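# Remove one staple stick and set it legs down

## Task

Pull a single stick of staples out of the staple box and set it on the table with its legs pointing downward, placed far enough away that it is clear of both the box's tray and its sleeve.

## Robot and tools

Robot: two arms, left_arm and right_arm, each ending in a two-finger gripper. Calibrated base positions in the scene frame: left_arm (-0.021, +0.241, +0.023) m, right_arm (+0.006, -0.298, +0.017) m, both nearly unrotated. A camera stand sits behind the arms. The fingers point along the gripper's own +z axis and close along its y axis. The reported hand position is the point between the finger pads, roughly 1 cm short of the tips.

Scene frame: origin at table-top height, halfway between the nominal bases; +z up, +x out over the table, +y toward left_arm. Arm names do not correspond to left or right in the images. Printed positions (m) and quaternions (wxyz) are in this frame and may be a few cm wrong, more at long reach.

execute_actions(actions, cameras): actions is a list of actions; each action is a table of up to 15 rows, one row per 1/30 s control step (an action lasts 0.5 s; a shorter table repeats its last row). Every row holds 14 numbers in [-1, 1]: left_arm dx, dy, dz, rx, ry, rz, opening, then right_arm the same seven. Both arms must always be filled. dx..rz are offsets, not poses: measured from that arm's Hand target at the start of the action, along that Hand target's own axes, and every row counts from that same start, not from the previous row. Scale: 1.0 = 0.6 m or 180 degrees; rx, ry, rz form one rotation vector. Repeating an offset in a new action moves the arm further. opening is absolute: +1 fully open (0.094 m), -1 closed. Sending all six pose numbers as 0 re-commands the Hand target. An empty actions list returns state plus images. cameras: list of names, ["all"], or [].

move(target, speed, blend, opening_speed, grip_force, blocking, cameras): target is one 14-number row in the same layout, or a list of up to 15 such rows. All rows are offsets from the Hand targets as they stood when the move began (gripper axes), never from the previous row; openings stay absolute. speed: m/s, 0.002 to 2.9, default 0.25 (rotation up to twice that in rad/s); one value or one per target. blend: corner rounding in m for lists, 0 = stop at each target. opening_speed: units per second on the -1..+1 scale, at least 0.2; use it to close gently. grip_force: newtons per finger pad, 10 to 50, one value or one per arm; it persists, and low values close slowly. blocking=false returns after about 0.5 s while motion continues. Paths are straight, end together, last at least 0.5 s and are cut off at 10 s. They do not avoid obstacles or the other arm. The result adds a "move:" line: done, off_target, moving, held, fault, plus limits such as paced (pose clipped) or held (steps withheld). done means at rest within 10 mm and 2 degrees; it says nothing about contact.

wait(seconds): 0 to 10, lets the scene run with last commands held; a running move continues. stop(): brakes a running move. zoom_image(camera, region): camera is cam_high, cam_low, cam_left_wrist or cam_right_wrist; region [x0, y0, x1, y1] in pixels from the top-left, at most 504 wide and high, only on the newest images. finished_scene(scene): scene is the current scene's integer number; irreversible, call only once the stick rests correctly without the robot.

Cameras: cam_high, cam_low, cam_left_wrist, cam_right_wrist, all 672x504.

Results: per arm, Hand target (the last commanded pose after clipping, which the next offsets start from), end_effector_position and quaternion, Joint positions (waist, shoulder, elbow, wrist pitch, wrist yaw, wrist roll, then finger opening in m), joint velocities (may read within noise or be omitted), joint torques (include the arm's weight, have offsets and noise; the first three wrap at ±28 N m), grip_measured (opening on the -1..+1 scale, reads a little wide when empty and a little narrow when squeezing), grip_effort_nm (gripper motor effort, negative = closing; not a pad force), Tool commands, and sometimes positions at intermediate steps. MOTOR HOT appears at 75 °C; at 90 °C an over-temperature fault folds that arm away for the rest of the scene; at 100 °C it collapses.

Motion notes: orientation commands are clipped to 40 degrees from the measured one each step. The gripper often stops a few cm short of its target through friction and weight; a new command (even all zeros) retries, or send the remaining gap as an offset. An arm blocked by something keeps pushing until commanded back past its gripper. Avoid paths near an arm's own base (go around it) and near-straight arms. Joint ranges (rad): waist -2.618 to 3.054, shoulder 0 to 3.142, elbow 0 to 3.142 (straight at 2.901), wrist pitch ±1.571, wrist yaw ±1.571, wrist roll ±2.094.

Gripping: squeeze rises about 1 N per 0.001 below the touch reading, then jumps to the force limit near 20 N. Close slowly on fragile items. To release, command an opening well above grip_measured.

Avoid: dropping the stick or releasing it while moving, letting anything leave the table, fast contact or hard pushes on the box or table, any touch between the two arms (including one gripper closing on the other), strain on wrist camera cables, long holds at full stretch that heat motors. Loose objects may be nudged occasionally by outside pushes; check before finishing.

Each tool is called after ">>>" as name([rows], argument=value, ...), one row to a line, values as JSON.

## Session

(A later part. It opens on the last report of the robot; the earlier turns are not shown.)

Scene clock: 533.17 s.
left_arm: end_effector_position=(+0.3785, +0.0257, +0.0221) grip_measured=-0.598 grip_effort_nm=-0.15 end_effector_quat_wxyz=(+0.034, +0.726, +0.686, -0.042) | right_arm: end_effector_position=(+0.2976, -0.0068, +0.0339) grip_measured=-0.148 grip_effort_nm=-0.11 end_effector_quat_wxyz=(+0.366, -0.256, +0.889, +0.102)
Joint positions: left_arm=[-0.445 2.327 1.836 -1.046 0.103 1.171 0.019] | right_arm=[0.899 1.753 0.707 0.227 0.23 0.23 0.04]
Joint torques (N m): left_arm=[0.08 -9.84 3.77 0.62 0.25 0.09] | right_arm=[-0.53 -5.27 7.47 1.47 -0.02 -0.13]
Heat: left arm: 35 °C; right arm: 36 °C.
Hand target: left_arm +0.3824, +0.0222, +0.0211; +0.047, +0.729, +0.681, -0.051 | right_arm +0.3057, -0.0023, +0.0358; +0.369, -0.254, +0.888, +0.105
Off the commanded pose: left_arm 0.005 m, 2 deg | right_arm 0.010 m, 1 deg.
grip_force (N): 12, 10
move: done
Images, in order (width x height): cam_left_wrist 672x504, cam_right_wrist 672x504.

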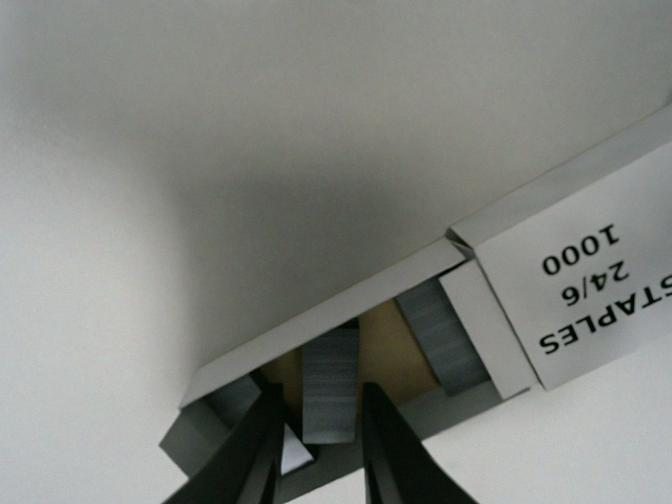

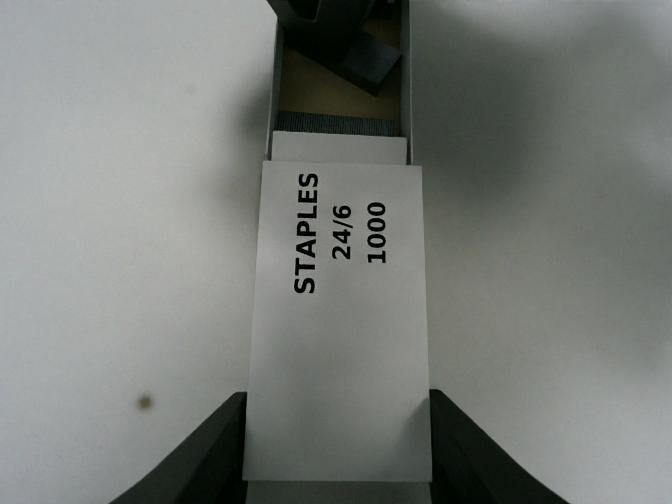

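>>> move(target=[0.012,0,0.016,0,0,0,-0.6,0,0,0,0,0,0,-0.15], cameras=["cam_right_wrist","cam_left_wrist"], speed=0.04)

>>> zoom_image(camera="cam_left_wrist", region=[150, 240, 500, 500])

Scene clock: 537.17 s.
left_arm: end_effector_position=(+0.3769, +0.0263, +0.0186) grip_measured=-0.598 grip_effort_nm=-0.14 end_effector_quat_wxyz=(+0.035, +0.726, +0.685, -0.048) | right_arm: end_effector_position=(+0.2976, -0.0068, +0.0339) grip_measured=-0.148 grip_effort_nm=-0.11 end_effector_quat_wxyz=(+0.366, -0.256, +0.889, +0.102)
Joint positions: left_arm=[-0.44 2.327 1.82 -1.034 0.115 1.177 0.019] | right_arm=[0.899 1.753 0.707 0.227 0.23 0.23 0.04]
Joint torques (N m): left_arm=[0.9 -9.44 2.5 0.85 0.16 0.13] | right_arm=[-0.51 -5.27 7.5 1.47 -0.03 -0.13]
Heat: left arm: 35 °C; right arm: 36 °C.
Hand target: left_arm +0.3828, +0.0280, +0.0106; +0.047, +0.729, +0.681, -0.051 | right_arm +0.3057, -0.0023, +0.0358; +0.369, -0.254, +0.888, +0.105
Off the commanded pose: left_arm 0.010 m, 2 deg | right_arm 0.010 m, 1 deg.
grip_force (N): 12, 10
move: done
Images, in order (width x height): cam_left_wrist 672x504, cam_right_wrist 672x504.

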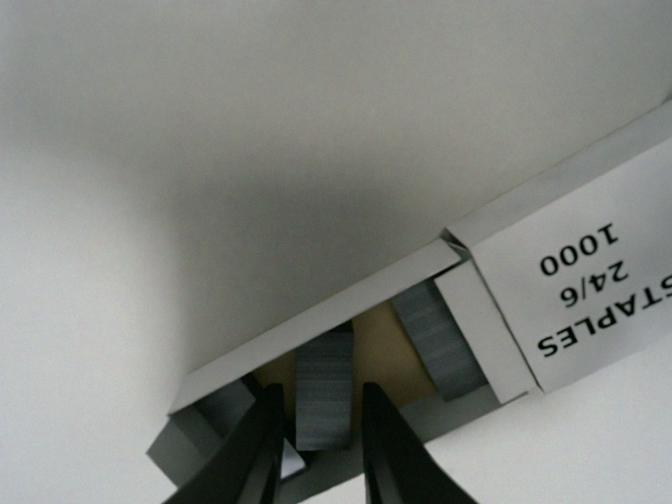

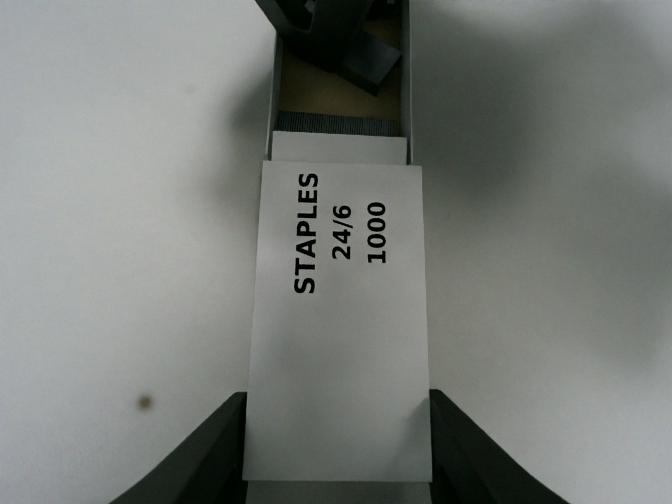

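Scaled by 1.440 from the camera's 672x504 image, which has a finer 960x720 frame.

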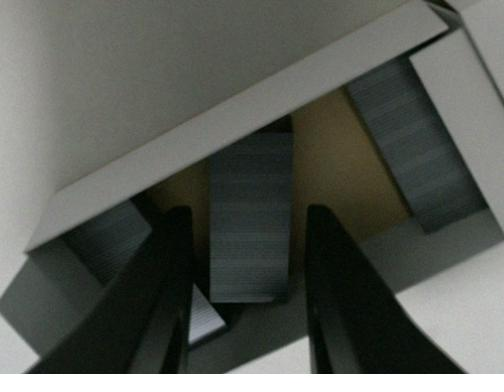

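>>> move(target=[0.002,0.001,0.011,0,0,0,-0.6,0,0,0,0,0,0,-0.15], cameras=["cam_right_wrist","cam_left_wrist"], speed=0.04)

>>> zoom_image(camera="cam_left_wrist", region=[150, 240, 500, 500])

Scene clock: 540.97 s.
left_arm: end_effector_position=(+0.3771, +0.0262, +0.0179) grip_measured=-0.598 grip_effort_nm=-0.13 end_effector_quat_wxyz=(+0.036, +0.726, +0.685, -0.048) | right_arm: end_effector_position=(+0.2976, -0.0068, +0.0339) grip_measured=-0.148 grip_effort_nm=-0.11 end_effector_quat_wxyz=(+0.366, -0.256, +0.889, +0.102)
Joint positions: left_arm=[-0.44 2.327 1.817 -1.029 0.115 1.177 0.019] | right_arm=[0.899 1.753 0.707 0.227 0.23 0.23 0.04]
Joint torques (N m): left_arm=[0.98 -8.9 1.92 1.01 0.18 0.15] | right_arm=[-0.51 -5.24 7.5 1.47 -0.02 -0.13]
Heat: left arm: 35 °C; right arm: 36 °C.
Hand target: left_arm +0.3834, +0.0282, +0.0039; +0.047, +0.729, +0.681, -0.051 | right_arm +0.3057, -0.0023, +0.0358; +0.369, -0.254, +0.888, +0.105
Off the commanded pose: left_arm 0.015 m, 2 deg | right_arm 0.010 m, 1 deg.
grip_force (N): 12, 10
move: off_target (left_arm)
Images, in order (width x height): cam_left_wrist 672x504, cam_right_wrist 672x504.

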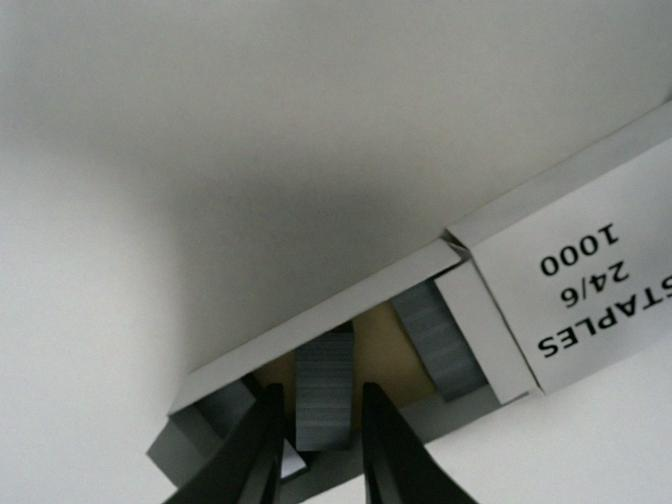

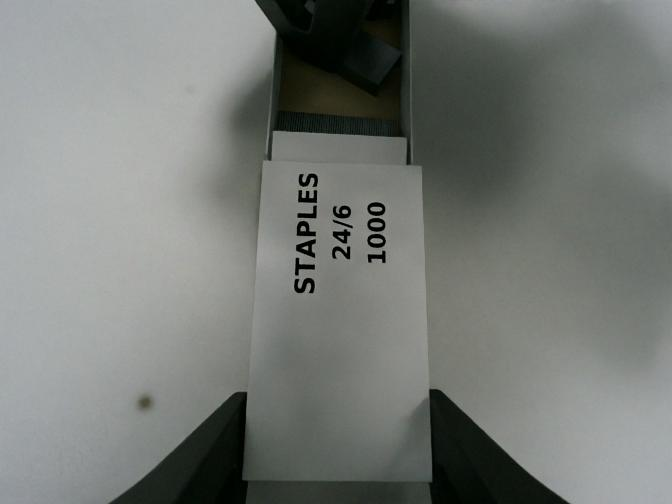

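Scaled by 1.440 from the camera's 672x504 image, which has a finer 960x720 frame.

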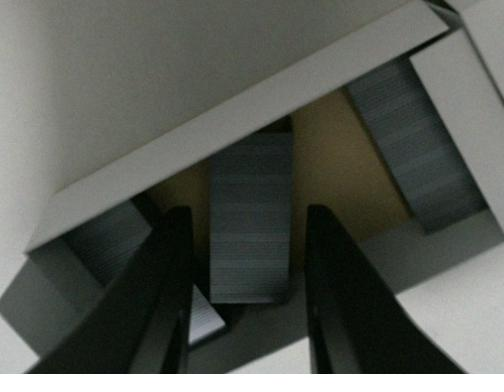

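>>> move([
  [0,0,-0.035,0,0,0,-0.6,0,0,0,0,0,0,-0.15],
  [0,0,-0.035,0,0,0,-1,0,0,0,0,0,0,-0.15],
], cameras=["cam_left_wrist"], speed=0.04, opening_speed=0.8)

Scene clock: 551.47 s.
left_arm: end_effector_position=(+0.3776, +0.0269, +0.0184) grip_measured=-0.755 grip_effort_nm=-0.35 end_effector_quat_wxyz=(+0.039, +0.727, +0.683, -0.053) | right_arm: end_effector_position=(+0.2976, -0.0068, +0.0339) grip_measured=-0.148 grip_effort_nm=-0.11 end_effector_quat_wxyz=(+0.366, -0.256, +0.889, +0.102)
Joint positions: left_arm=[-0.434 2.325 1.816 -1.028 0.126 1.186 0.012] | right_arm=[0.899 1.753 0.707 0.227 0.23 0.23 0.04]
Joint torques (N m): left_arm=[0.95 -10.81 4.46 0.35 0.1 0.13] | right_arm=[-0.51 -5.26 7.49 1.47 -0.02 -0.13]
Heat: left arm: 34 °C; right arm: 36 °C.
Hand target: left_arm +0.3836, +0.0311, +0.0247; +0.047, +0.729, +0.681, -0.051 | right_arm +0.3057, -0.0023, +0.0358; +0.369, -0.254, +0.888, +0.105
Off the commanded pose: left_arm 0.010 m, 1 deg | right_arm 0.010 m, 1 deg.
grip_force (N): 12, 10
move: done
Images, in order (width x height): cam_left_wrist 672x504.

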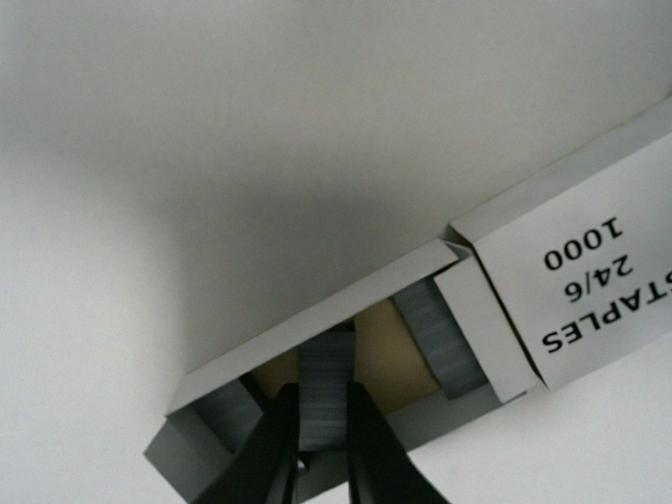

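>>> move([
  [0,0,0,0,0,0,-0.95,0,0,0,0,0,0,-0.15],
  [0,0,-0.03,0,0,0,-0.95,0,0,0,0,0,0,-0.15],
], cameras=["cam_left_wrist","cam_right_wrist"], speed=0.03, grip_force=[25,10])

>>> zoom_image(camera="cam_left_wrist", region=[150, 220, 500, 500])

Scene clock: 557.07 s.
left_arm: end_effector_position=(+0.3729, +0.0343, +0.0198) grip_measured=-0.948 grip_effort_nm=-0.15 end_effector_quat_wxyz=(+0.023, +0.725, +0.686, -0.057) | right_arm: end_effector_position=(+0.2976, -0.0068, +0.0339) grip_measured=-0.148 grip_effort_nm=-0.11 end_effector_quat_wxyz=(+0.366, -0.256, +0.889, +0.102)
Joint positions: left_arm=[-0.425 2.327 1.825 -1.069 0.123 1.189 0.002] | right_arm=[0.899 1.753 0.707 0.227 0.23 0.23 0.04]
Joint torques (N m): left_arm=[0.66 -12.63 6.39 0.14 0.09 0.12] | right_arm=[-0.53 -5.27 7.47 1.47 -0.02 -0.13]
Heat: left arm: 34 °C; right arm: 36 °C.
Hand target: left_arm +0.3838, +0.0336, +0.0425; +0.047, +0.729, +0.681, -0.051 | right_arm +0.3057, -0.0023, +0.0358; +0.369, -0.254, +0.888, +0.105
Off the commanded pose: left_arm 0.025 m, 3 deg | right_arm 0.010 m, 1 deg.
grip_force (N): 25, 10
move: off_target (left_arm)
Images, in order (width x height): cam_left_wrist 672x504, cam_right_wrist 672x504.

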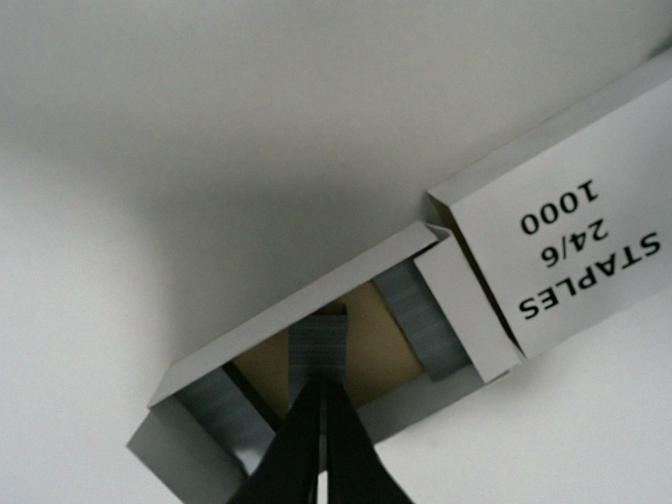

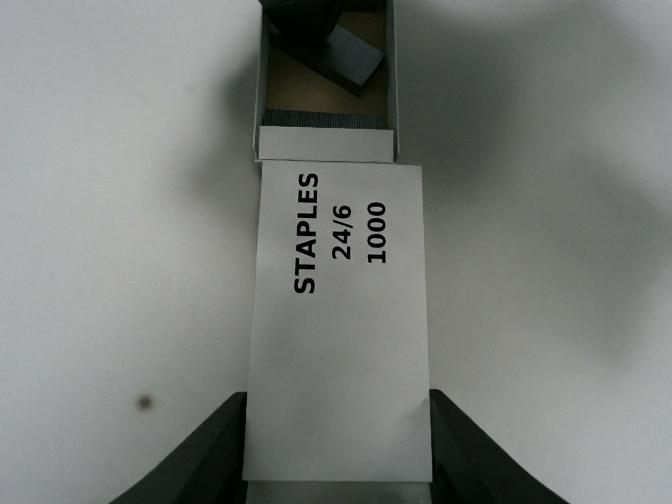

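Scaled by 1.440 from the camera's 672x504 image, which has a finer 960x720 frame.

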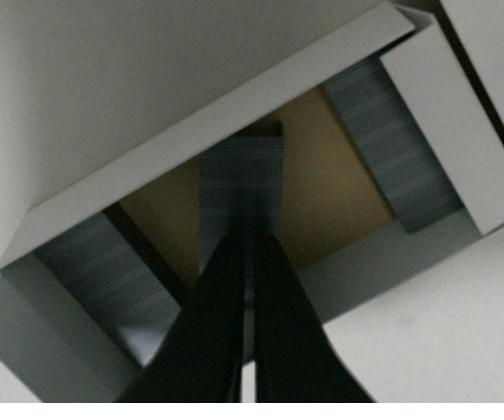

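>>> move(target=[0,0,-0.03,0,0,0,-0.55,0,0,0,0,0,0,-0.15], cameras=["cam_left_wrist","cam_right_wrist"], speed=0.05, grip_force=[15,10])

>>> zoom_image(camera="cam_left_wrist", region=[150, 220, 500, 480])

Scene clock: 560.40 s.
left_arm: end_effector_position=(+0.3714, +0.0372, +0.0292) grip_measured=-0.552 grip_effort_nm=0.10 end_effector_quat_wxyz=(+0.014, +0.725, +0.686, -0.061) | right_arm: end_effector_position=(+0.2976, -0.0068, +0.0339) grip_measured=-0.148 grip_effort_nm=-0.11 end_effector_quat_wxyz=(+0.366, -0.256, +0.889, +0.102)
Joint positions: left_arm=[-0.42 2.327 1.863 -1.128 0.123 1.195 0.021] | right_arm=[0.899 1.753 0.707 0.227 0.23 0.23 0.04]
Joint torques (N m): left_arm=[0.81 -14.17 6.69 0.07 0.11 0.13] | right_arm=[-0.5 -5.26 7.5 1.46 -0.03 -0.13]
Heat: left arm: 34 °C; right arm: 37 °C.
Hand target: left_arm +0.3840, +0.0361, +0.0604; +0.047, +0.729, +0.681, -0.051 | right_arm +0.3057, -0.0023, +0.0358; +0.369, -0.254, +0.888, +0.105
Off the commanded pose: left_arm 0.034 m, 4 deg | right_arm 0.010 m, 1 deg.
grip_force (N): 15, 10
move: off_target (left_arm)
Images, in order (width x height): cam_left_wrist 672x504, cam_right_wrist 672x504.

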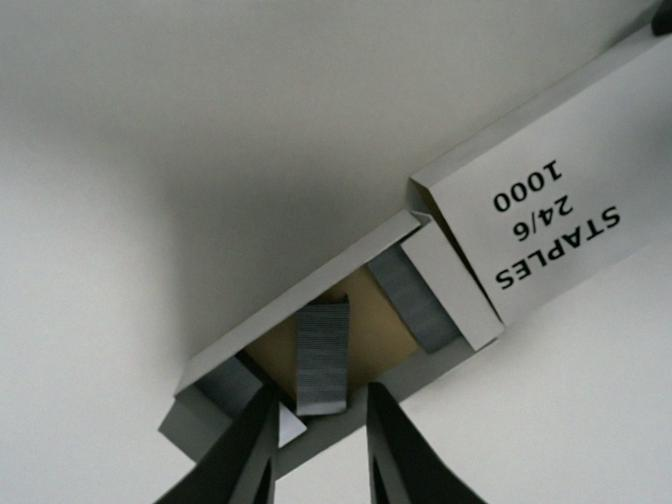

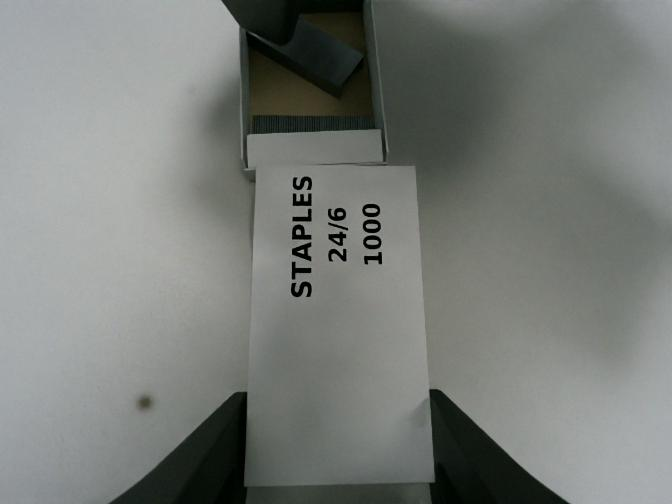

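Scaled by 1.440 from the camera's 672x504 image, which has a finer 960x720 frame.

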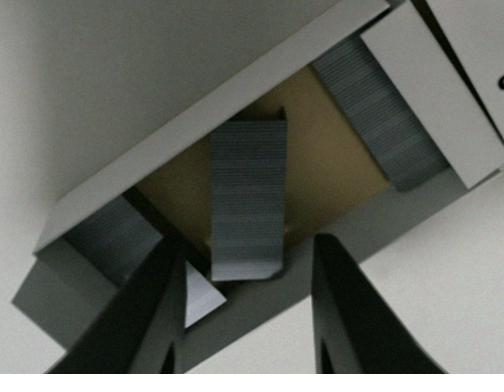

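>>> move(target=[0,-0.008,0.06,0,0,0,-0.57,0,0,0,0,0,0,-0.15], cameras=["cam_left_wrist","cam_right_wrist"], speed=0.04)

>>> zoom_image(camera="cam_left_wrist", region=[150, 220, 500, 480])

Scene clock: 567.97 s.
left_arm: end_effector_position=(+0.3700, +0.0379, +0.0142) grip_measured=-0.568 grip_effort_nm=-0.13 end_effector_quat_wxyz=(+0.018, +0.725, +0.686, -0.059) | right_arm: end_effector_position=(+0.2976, -0.0068, +0.0339) grip_measured=-0.148 grip_effort_nm=-0.11 end_effector_quat_wxyz=(+0.366, -0.256, +0.889, +0.102)
Joint positions: left_arm=[-0.42 2.327 1.802 -1.057 0.123 1.195 0.02] | right_arm=[0.899 1.753 0.707 0.227 0.23 0.23 0.04]
Joint torques (N m): left_arm=[-0.66 -12.34 3.36 0.72 0.11 0.01] | right_arm=[-0.51 -5.26 7.49 1.47 -0.02 -0.13]
Heat: left arm: 35 °C; right arm: 37 °C.
Hand target: left_arm +0.3788, +0.0314, +0.0247; +0.047, +0.729, +0.681, -0.051 | right_arm +0.3057, -0.0023, +0.0358; +0.369, -0.254, +0.888, +0.105
Off the commanded pose: left_arm 0.015 m, 4 deg | right_arm 0.010 m, 1 deg.
grip_force (N): 15, 10
move: off_target (left_arm)
Images, in order (width x height): cam_left_wrist 672x504, cam_right_wrist 672x504.

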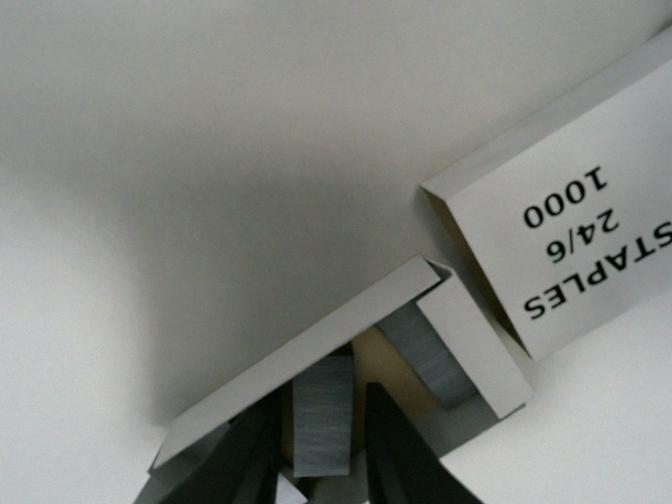

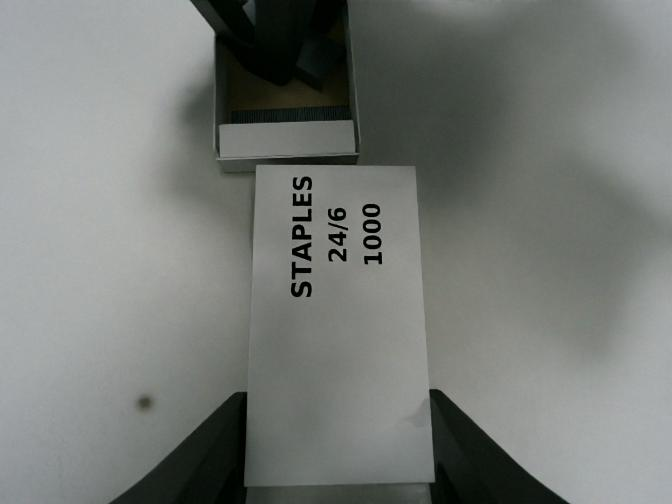

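Scaled by 1.440 from the camera's 672x504 image, which has a finer 960x720 frame.

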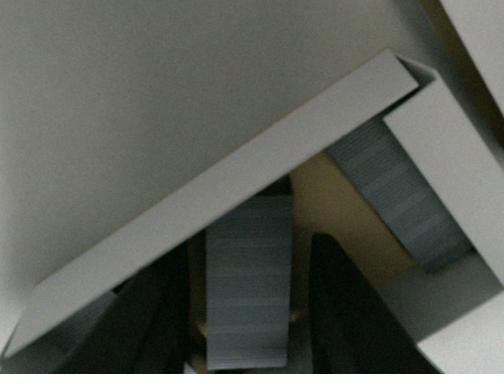

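>>> move(target=[0,0,0,0,0,0,-0.8,0,0,0,0,0,0,-0.15], cameras=["cam_left_wrist"], opening_speed=0.3, grip_force=[20,10])

Scene clock: 571.00 s.
left_arm: end_effector_position=(+0.3728, +0.0366, +0.0142) grip_measured=-0.723 grip_effort_nm=-0.50 end_effector_quat_wxyz=(+0.024, +0.725, +0.686, -0.057) | right_arm: end_effector_position=(+0.2976, -0.0068, +0.0339) grip_measured=-0.148 grip_effort_nm=-0.11 end_effector_quat_wxyz=(+0.366, -0.256, +0.889, +0.102)
Joint positions: left_arm=[-0.42 2.327 1.802 -1.045 0.123 1.195 0.013] | right_arm=[0.899 1.753 0.707 0.227 0.23 0.23 0.04]
Joint torques (N m): left_arm=[-0.7 -12.45 3.26 0.59 0.1 0.01] | right_arm=[-0.51 -5.26 7.49 1.47 -0.02 -0.13]
Heat: left arm: 35 °C; right arm: 37 °C.
Hand target: left_arm +0.3788, +0.0314, +0.0247; +0.047, +0.729, +0.681, -0.051 | right_arm +0.3057, -0.0023, +0.0358; +0.369, -0.254, +0.888, +0.105
Off the commanded pose: left_arm 0.013 m, 3 deg | right_arm 0.010 m, 1 deg.
grip_force (N): 20, 10
move: off_target (left_arm)
Images, in order (width x height): cam_left_wrist 672x504.

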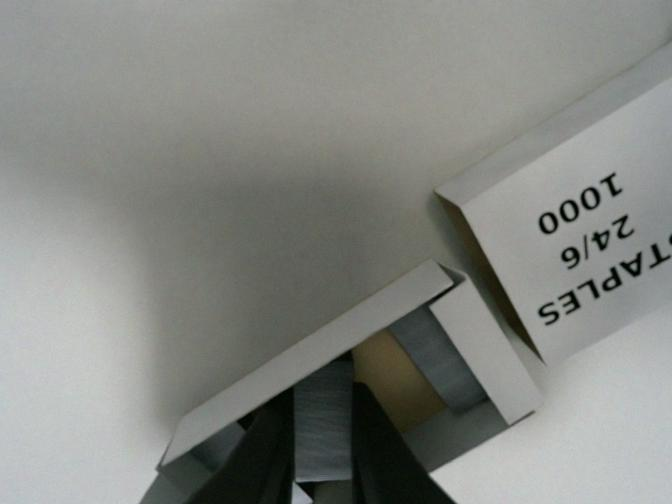

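>>> move(target=[0,0,-0.08,0,0,0,-0.85,0,0,0,0,0,0,-0.15], cameras=["cam_left_wrist","cam_low"], speed=0.04)

Scene clock: 574.47 s.
left_arm: end_effector_position=(+0.3672, +0.0392, +0.0393) grip_measured=-0.723 grip_effort_nm=-0.50 end_effector_quat_wxyz=(+0.012, +0.725, +0.686, -0.062) | right_arm: end_effector_position=(+0.2976, -0.0068, +0.0339) grip_measured=-0.148 grip_effort_nm=-0.11 end_effector_quat_wxyz=(+0.366, -0.256, +0.889, +0.102)
Joint positions: left_arm=[-0.42 2.302 1.862 -1.155 0.123 1.195 0.013] | right_arm=[0.899 1.753 0.707 0.227 0.23 0.23 0.04]
Joint torques (N m): left_arm=[0.77 -14.37 6.6 0.11 0.1 0.11] | right_arm=[-0.51 -5.27 7.49 1.46 -0.02 -0.13]
Heat: left arm: 35 °C; right arm: 37 °C.
Hand target: left_arm +0.3793, +0.0381, +0.0723; +0.047, +0.729, +0.681, -0.051 | right_arm +0.3057, -0.0023, +0.0358; +0.369, -0.254, +0.888, +0.105
Off the commanded pose: left_arm 0.035 m, 4 deg | right_arm 0.010 m, 1 deg.
grip_force (N): 20, 10
move: off_target (left_arm)
Images, in order (width x height): cam_low 672x504, cam_left_wrist 672x504.

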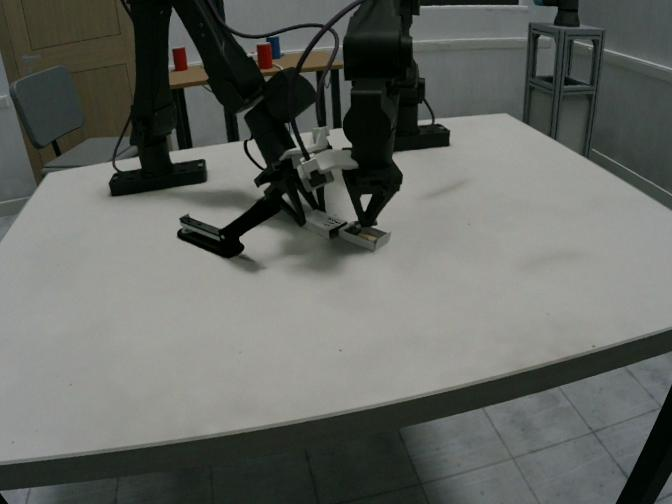

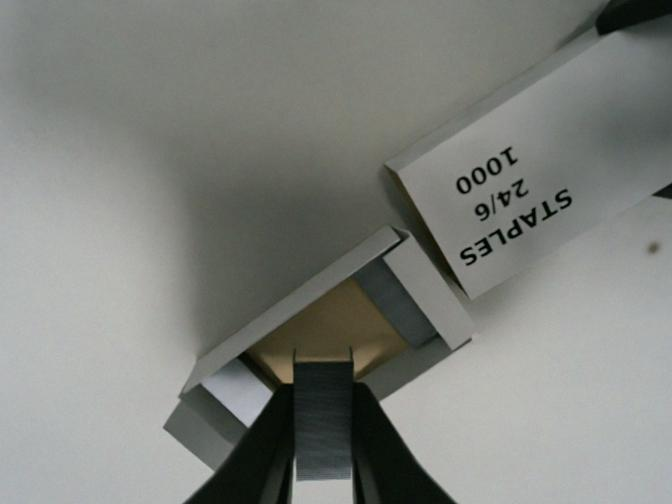

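>>> move([
  [0,0,-0.05,0,0,0,-0.85,0,0,0,0,0,0,-0.15],
  [0.22,0.04,-0.07,0,0,0,-0.85,0,0,0,0,0,0,-0.15],
], cameras=["cam_left_wrist","cam_low"], speed=0.1)

>>> zoom_image(camera="cam_low", region=[330, 130, 470, 260])

Scene clock: 581.50 s.
left_arm: end_effector_position=(+0.4086, +0.1781, +0.0762) grip_measured=-0.723 grip_effort_nm=-0.50 end_effector_quat_wxyz=(+0.028, +0.719, +0.692, -0.057) | right_arm: end_effector_position=(+0.2976, -0.0068, +0.0339) grip_measured=-0.148 grip_effort_nm=-0.11 end_effector_quat_wxyz=(+0.366, -0.256, +0.889, +0.102)
Joint positions: left_arm=[-0.086 2.273 1.96 -1.29 0.123 1.514 0.013] | right_arm=[0.899 1.753 0.707 0.227 0.23 0.23 0.04]
Joint torques (N m): left_arm=[-0.17 -11.85 6.28 0.08 0.18 0.13] | right_arm=[-0.5 -5.27 7.49 1.47 -0.02 -0.13]
Heat: left arm: 36 °C; right arm: 37 °C.
Hand target: left_arm +0.4126, +0.1727, +0.0954; +0.047, +0.729, +0.681, -0.051 | right_arm +0.3057, -0.0023, +0.0358; +0.369, -0.254, +0.888, +0.105
Off the commanded pose: left_arm 0.020 m, 3 deg | right_arm 0.010 m, 1 deg.
grip_force (N): 20, 10
move: off_target (left_arm)
Images, in order (width x height): cam_low 672x504, cam_left_wrist 672x504.

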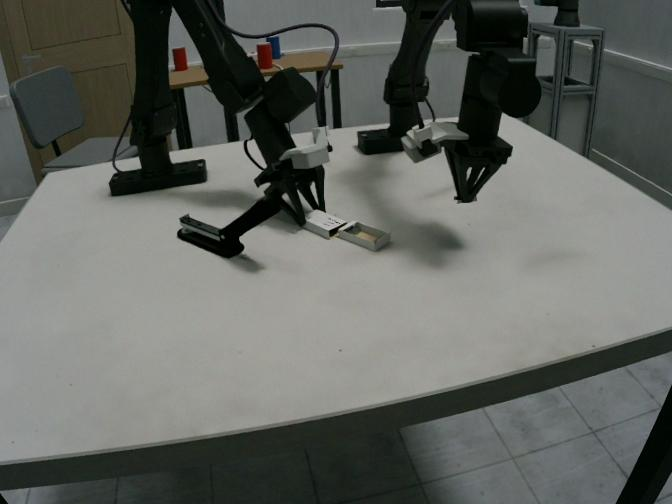

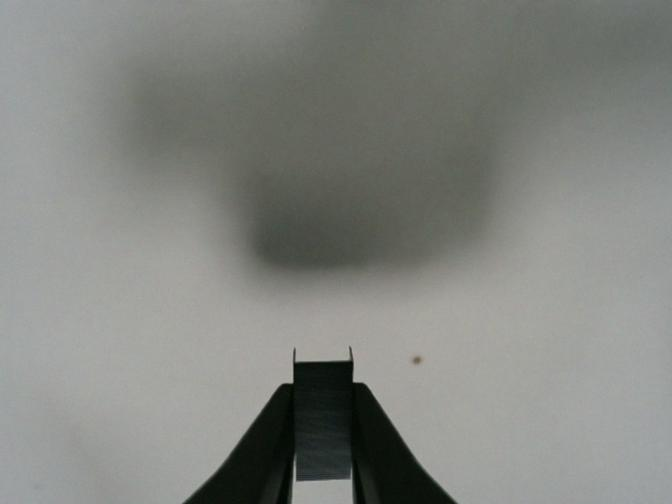

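Scaled by 3.600 from the camera's 672x504 image, which has a finer 960x720 frame.

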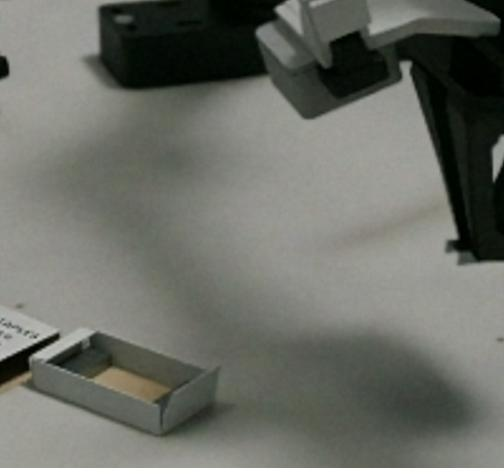

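>>> move([
  [0.01,0,0.07,0,0,0,-0.85,0,0,0,0,0,0,-0.15],
  [0.0125,0,0.09,0,0,0,-0.85,0,0,0,0,0,0,-0.15],
], cameras=["cam_left_wrist","cam_low"], speed=0.05)

>>> zoom_image(camera="cam_low", region=[400, 130, 520, 240])

Scene clock: 587.17 s.
left_arm: end_effector_position=(+0.4085, +0.1781, +0.0428) grip_measured=-0.723 grip_effort_nm=-0.50 end_effector_quat_wxyz=(+0.035, +0.719, +0.692, -0.051) | right_arm: end_effector_position=(+0.2976, -0.0068, +0.0339) grip_measured=-0.148 grip_effort_nm=-0.11 end_effector_quat_wxyz=(+0.366, -0.256, +0.889, +0.102)
Joint positions: left_arm=[-0.086 2.273 1.827 -1.138 0.123 1.514 0.013] | right_arm=[0.899 1.753 0.707 0.227 0.23 0.23 0.04]
Joint torques (N m): left_arm=[-0.24 -9.48 3.54 0.53 0.17 0.15] | right_arm=[-0.51 -5.27 7.49 1.46 -0.02 -0.14]
Heat: left arm: 37 °C; right arm: 37 °C.
Hand target: left_arm +0.4125, +0.1726, +0.0409; +0.047, +0.729, +0.681, -0.051 | right_arm +0.3057, -0.0023, +0.0358; +0.369, -0.254, +0.888, +0.105
Off the commanded pose: left_arm 0.007 m, 2 deg | right_arm 0.010 m, 1 deg.
grip_force (N): 20, 10
move: done
Images, in order (width x height): cam_low 672x504, cam_left_wrist 672x504.

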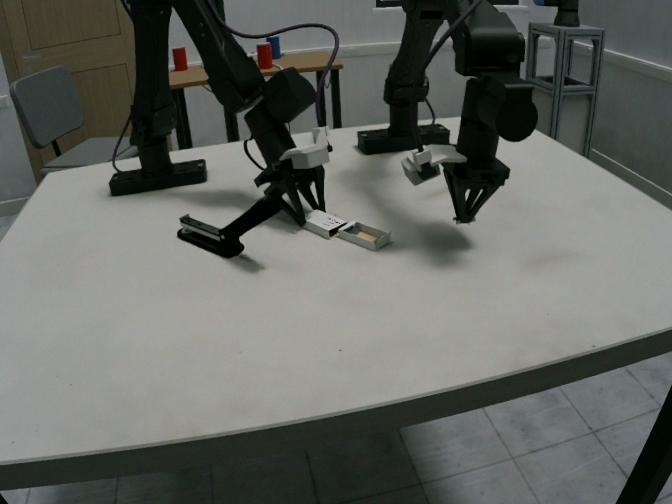

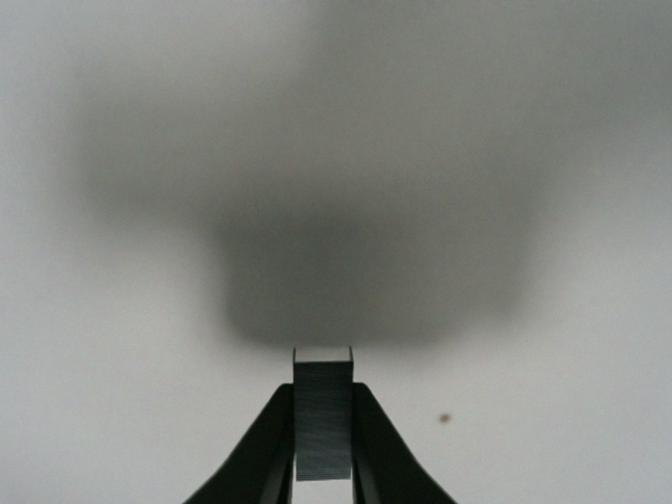

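Scaled by 4.200 from the camera's 672x504 image, which has a finer 960x720 frame.

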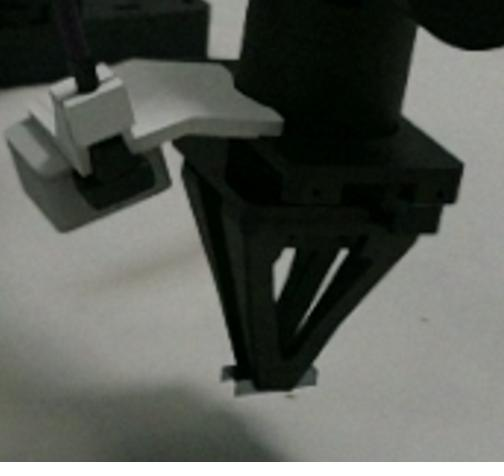

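>>> move([
  [0.005,0,0.036,0,0,0,-0.85,0,0,0,0,0,0,-0.15],
  [0.0062,0,0.045,0,0,0,-0.85,0,0,0,0,0,0,-0.15],
], cameras=["cam_low","cam_left_wrist"], speed=0.03)

>>> zoom_image(camera="cam_low", region=[400, 130, 520, 240])

Scene clock: 591.70 s.
left_arm: end_effector_position=(+0.4092, +0.1781, +0.0176) grip_measured=-0.723 grip_effort_nm=-0.50 end_effector_quat_wxyz=(+0.037, +0.720, +0.692, -0.050) | right_arm: end_effector_position=(+0.2976, -0.0068, +0.0339) grip_measured=-0.148 grip_effort_nm=-0.11 end_effector_quat_wxyz=(+0.366, -0.256, +0.889, +0.102)
Joint positions: left_arm=[-0.086 2.297 1.765 -1.048 0.123 1.514 0.013] | right_arm=[0.899 1.753 0.707 0.227 0.23 0.23 0.04]
Joint torques (N m): left_arm=[-0.28 -9.26 3.4 0.53 0.17 0.14] | right_arm=[-0.51 -5.29 7.5 1.47 -0.02 -0.13]
Heat: left arm: 37 °C; right arm: 37 °C.
Hand target: left_arm +0.4125, +0.1725, +0.0136; +0.047, +0.729, +0.681, -0.051 | right_arm +0.3057, -0.0023, +0.0358; +0.369, -0.254, +0.888, +0.105
Off the commanded pose: left_arm 0.008 m, 2 deg | right_arm 0.010 m, 1 deg.
grip_force (N): 20, 10
move: done
Images, in order (width x height): cam_low 672x504, cam_left_wrist 672x504.

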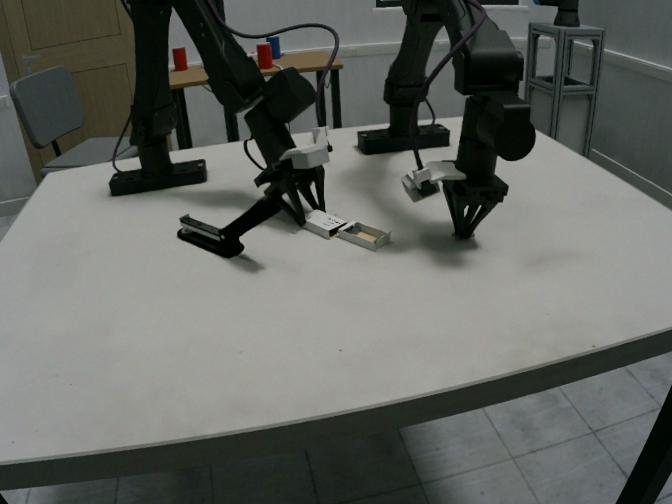

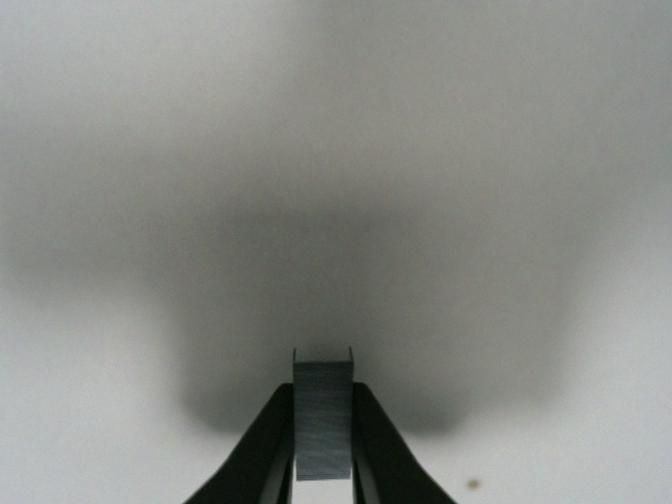

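Scaled by 4.200 from the camera's 672x504 image, which has a finer 960x720 frame.

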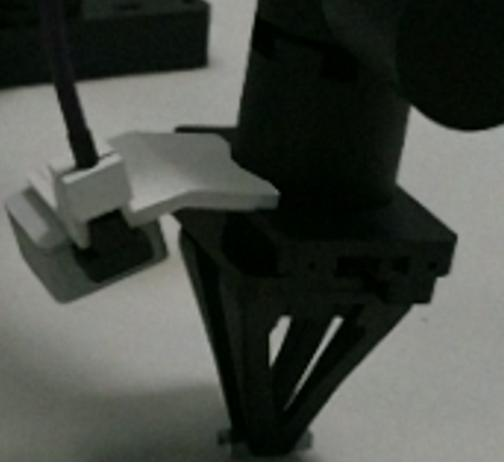

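Small steps down.

>>> move(target=[0.001,0,0.006,0,0,0,-0.85,0,0,0,0,0,0,-0.15], speed=0.02)

>>> move(target=[0.001,0,0.006,0,0,0,-0.85,0,0,0,0,0,0,-0.15], speed=0.02, cameras=["cam_low","cam_left_wrist"])

>>> zoom_image(camera="cam_low", region=[400, 150, 520, 260])

Scene clock: 595.17 s.
left_arm: end_effector_position=(+0.4098, +0.1780, +0.0157) grip_measured=-0.723 grip_effort_nm=-0.50 end_effector_quat_wxyz=(+0.038, +0.720, +0.692, -0.048) | right_arm: end_effector_position=(+0.2976, -0.0068, +0.0339) grip_measured=-0.148 grip_effort_nm=-0.11 end_effector_quat_wxyz=(+0.366, -0.256, +0.889, +0.102)
Joint positions: left_arm=[-0.086 2.297 1.758 -1.035 0.123 1.514 0.013] | right_arm=[0.899 1.753 0.707 0.227 0.23 0.23 0.04]
Joint torques (N m): left_arm=[-0.16 -8.73 3.47 0.59 0.19 0.11] | right_arm=[-0.51 -5.26 7.47 1.47 -0.02 -0.13]
Heat: left arm: 36 °C; right arm: 37 °C.
Hand target: left_arm +0.4125, +0.1726, +0.0100; +0.047, +0.729, +0.681, -0.051 | right_arm +0.3057, -0.0023, +0.0358; +0.369, -0.254, +0.888, +0.105
Off the commanded pose: left_arm 0.008 m, 2 deg | right_arm 0.010 m, 1 deg.
grip_force (N): 20, 10
move: done

Scene clock: 596.17 s.
left_arm: end_effector_position=(+0.4103, +0.1780, +0.0137) grip_measured=-0.723 grip_effort_nm=-0.50 end_effector_quat_wxyz=(+0.039, +0.720, +0.692, -0.048) | right_arm: end_effector_position=(+0.2976, -0.0068, +0.0339) grip_measured=-0.148 grip_effort_nm=-0.11 end_effector_quat_wxyz=(+0.366, -0.256, +0.889, +0.102)
Joint positions: left_arm=[-0.086 2.3 1.754 -1.028 0.123 1.514 0.013] | right_arm=[0.899 1.753 0.707 0.227 0.23 0.23 0.04]
Joint torques (N m): left_arm=[-0.18 -8.8 3.08 0.61 0.18 0.15] | right_arm=[-0.51 -5.27 7.49 1.47 -0.02 -0.13]
Heat: left arm: 36 °C; right arm: 37 °C.
Hand target: left_arm +0.4125, +0.1727, +0.0063; +0.047, +0.729, +0.681, -0.051 | right_arm +0.3057, -0.0023, +0.0358; +0.369, -0.254, +0.888, +0.105
Off the commanded pose: left_arm 0.009 m, 2 deg | right_arm 0.010 m, 1 deg.
grip_force (N): 20, 10
move: done
Images, in order (width x height): cam_low 672x504, cam_left_wrist 672x504.

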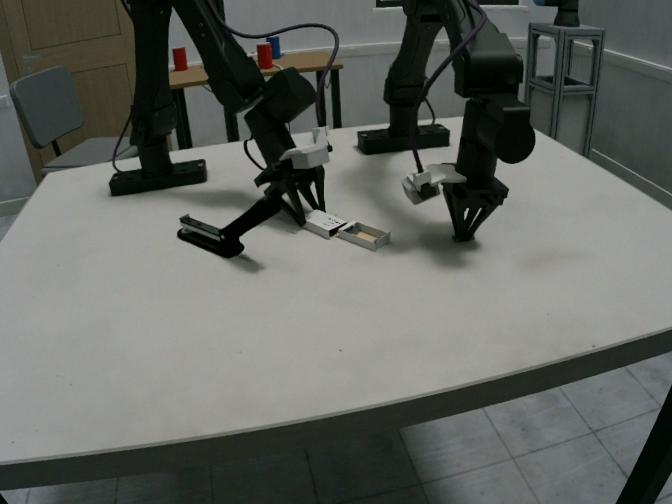

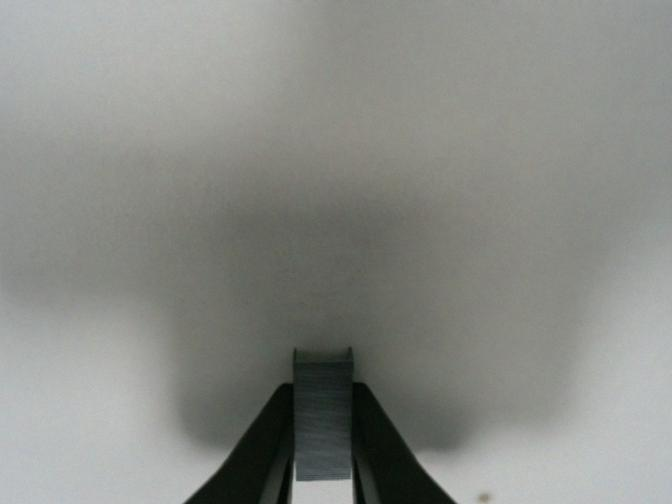

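Scaled by 4.200 from the camera's 672x504 image, which has a finer 960x720 frame.

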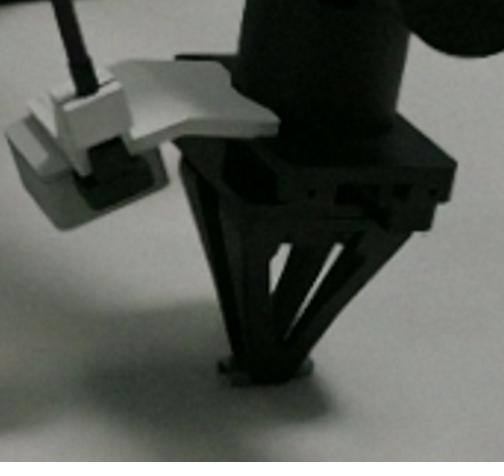

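>>> move(target=[0.001,0,0.006,0,0,0,-0.85,0,0,0,0,0,0,-0.15], speed=0.02)

>>> move(target=[0.001,0,0.006,0,0,0,-0.85,0,0,0,0,0,0,-0.15], speed=0.02, cameras=["cam_low","cam_left_wrist"])

>>> zoom_image(camera="cam_low", region=[400, 150, 520, 260])

Scene clock: 600.60 s.
left_arm: end_effector_position=(+0.4102, +0.1780, +0.0133) grip_measured=-0.723 grip_effort_nm=-0.50 end_effector_quat_wxyz=(+0.039, +0.720, +0.692, -0.048) | right_arm: end_effector_position=(+0.2976, -0.0068, +0.0339) grip_measured=-0.148 grip_effort_nm=-0.11 end_effector_quat_wxyz=(+0.366, -0.256, +0.889, +0.102)
Joint positions: left_arm=[-0.086 2.3 1.753 -1.026 0.123 1.514 0.013] | right_arm=[0.899 1.753 0.707 0.227 0.23 0.23 0.04]
Joint torques (N m): left_arm=[-0.2 -8.51 2.73 0.7 0.17 0.15] | right_arm=[-0.53 -5.26 7.49 1.46 -0.03 -0.13]
Heat: left arm: 36 °C; right arm: 37 °C.
Hand target: left_arm +0.4125, +0.1728, +0.0027; +0.047, +0.729, +0.681, -0.051 | right_arm +0.3057, -0.0023, +0.0358; +0.369, -0.254, +0.888, +0.105
Off the commanded pose: left_arm 0.012 m, 2 deg | right_arm 0.010 m, 1 deg.
grip_force (N): 20, 10
move: off_target (left_arm)

Scene clock: 601.60 s.
left_arm: end_effector_position=(+0.4106, +0.1786, +0.0129) grip_measured=-0.723 grip_effort_nm=-0.50 end_effector_quat_wxyz=(+0.040, +0.720, +0.691, -0.047) | right_arm: end_effector_position=(+0.2976, -0.0068, +0.0339) grip_measured=-0.148 grip_effort_nm=-0.11 end_effector_quat_wxyz=(+0.366, -0.256, +0.889, +0.102)
Joint positions: left_arm=[-0.084 2.3 1.751 -1.023 0.123 1.516 0.013] | right_arm=[0.899 1.753 0.707 0.227 0.23 0.23 0.04]
Joint torques (N m): left_arm=[-0.24 -8.21 2.48 0.78 0.17 0.14] | right_arm=[-0.51 -5.27 7.5 1.46 -0.02 -0.12]
Heat: left arm: 36 °C; right arm: 37 °C.
Hand target: left_arm +0.4125, +0.1729, -0.0010; +0.047, +0.729, +0.681, -0.051 | right_arm +0.3057, -0.0023, +0.0358; +0.369, -0.254, +0.888, +0.105
Off the commanded pose: left_arm 0.015 m, 2 deg | right_arm 0.010 m, 1 deg.
grip_force (N): 20, 10
move: off_target (left_arm)
Images, in order (width x height): cam_low 672x504, cam_left_wrist 672x504.

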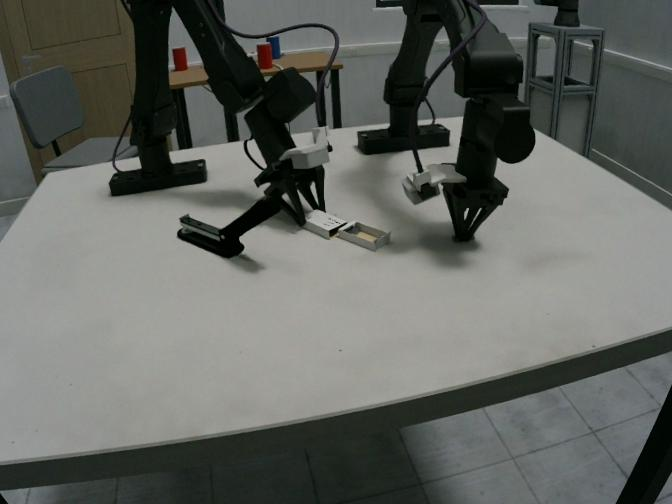

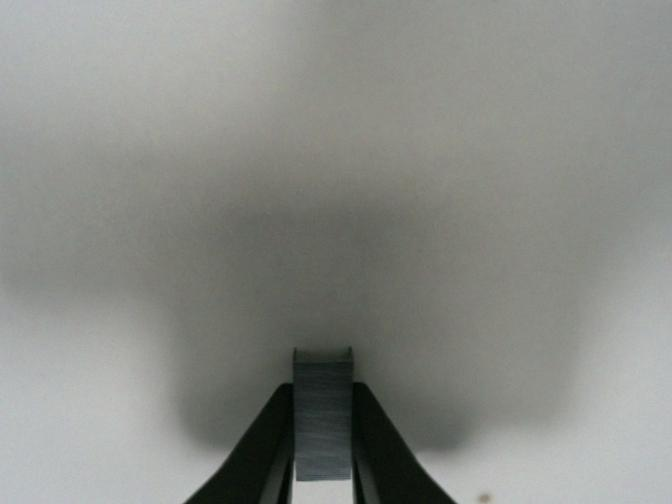

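Scaled by 4.200 from the camera's 672x504 image, which has a finer 960x720 frame.

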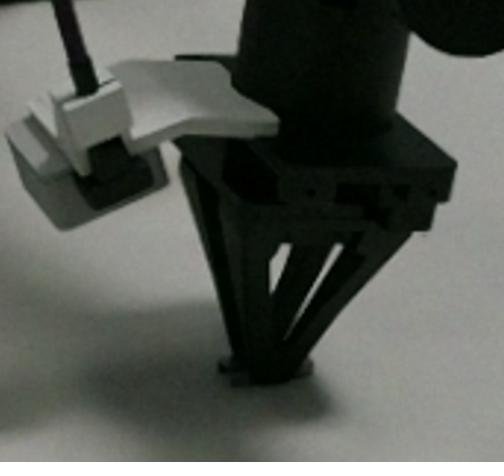

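>>> move([
  [-0.0015,0,-0.012,0,0,0,-0.85,0,0,0,0,0,0,-0.15],
  [-0.0015,0,-0.012,0,0,0,-0.5,0,0,0,0,0,0,-0.15],
  [-0.018,0,-0.13,0,0,0,-0.5,0,0,0,0,0,0,-0.15],
], speed=0.04, opening_speed=0.3, cameras=["cam_low","cam_left_wrist"])

>>> zoom_image(camera="cam_low", region=[330, 170, 500, 270])

Scene clock: 609.77 s.
left_arm: end_effector_position=(+0.4031, +0.1793, +0.0469) grip_measured=-0.502 grip_effort_nm=0.10 end_effector_quat_wxyz=(+0.016, +0.718, +0.693, -0.068) | right_arm: end_effector_position=(+0.2976, -0.0068, +0.0339) grip_measured=-0.148 grip_effort_nm=-0.11 end_effector_quat_wxyz=(+0.366, -0.256, +0.889, +0.102)
Joint positions: left_arm=[-0.084 2.3 1.888 -1.223 0.123 1.516 0.023] | right_arm=[0.899 1.753 0.707 0.227 0.23 0.23 0.04]
Joint torques (N m): left_arm=[-0.06 -14.11 6.52 0.02 0.15 0.14] | right_arm=[-0.53 -5.27 7.49 1.46 -0.02 -0.13]
Heat: left arm: 36 °C; right arm: 37 °C.
Hand target: left_arm +0.4126, +0.1731, +0.0778; +0.047, +0.729, +0.681, -0.051 | right_arm +0.3057, -0.0023, +0.0358; +0.369, -0.254, +0.888, +0.105
Off the commanded pose: left_arm 0.033 m, 4 deg | right_arm 0.010 m, 1 deg.
grip_force (N): 20, 10
move: off_target (left_arm)
Images, in order (width x height): cam_low 672x504, cam_left_wrist 672x504.

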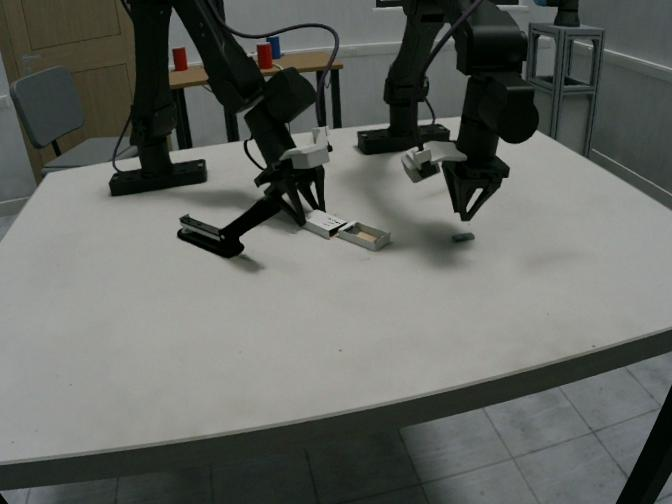

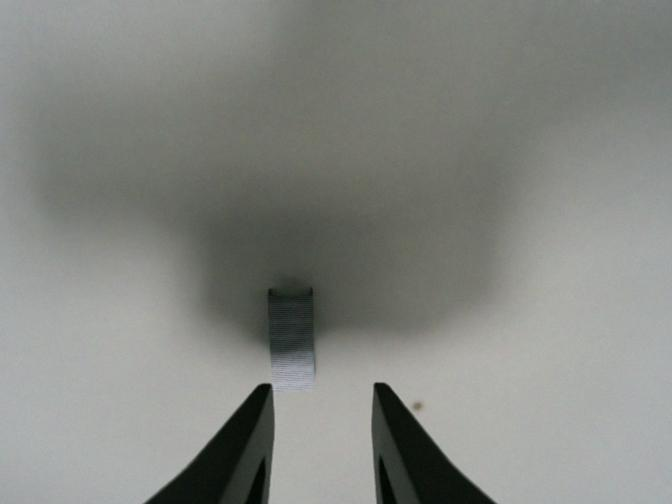

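Scaled by 2.965 from the camera's 672x504 image, which has a finer 960x720 frame.

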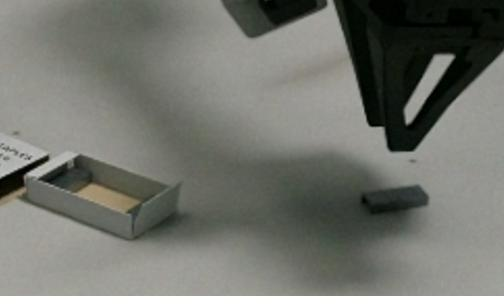

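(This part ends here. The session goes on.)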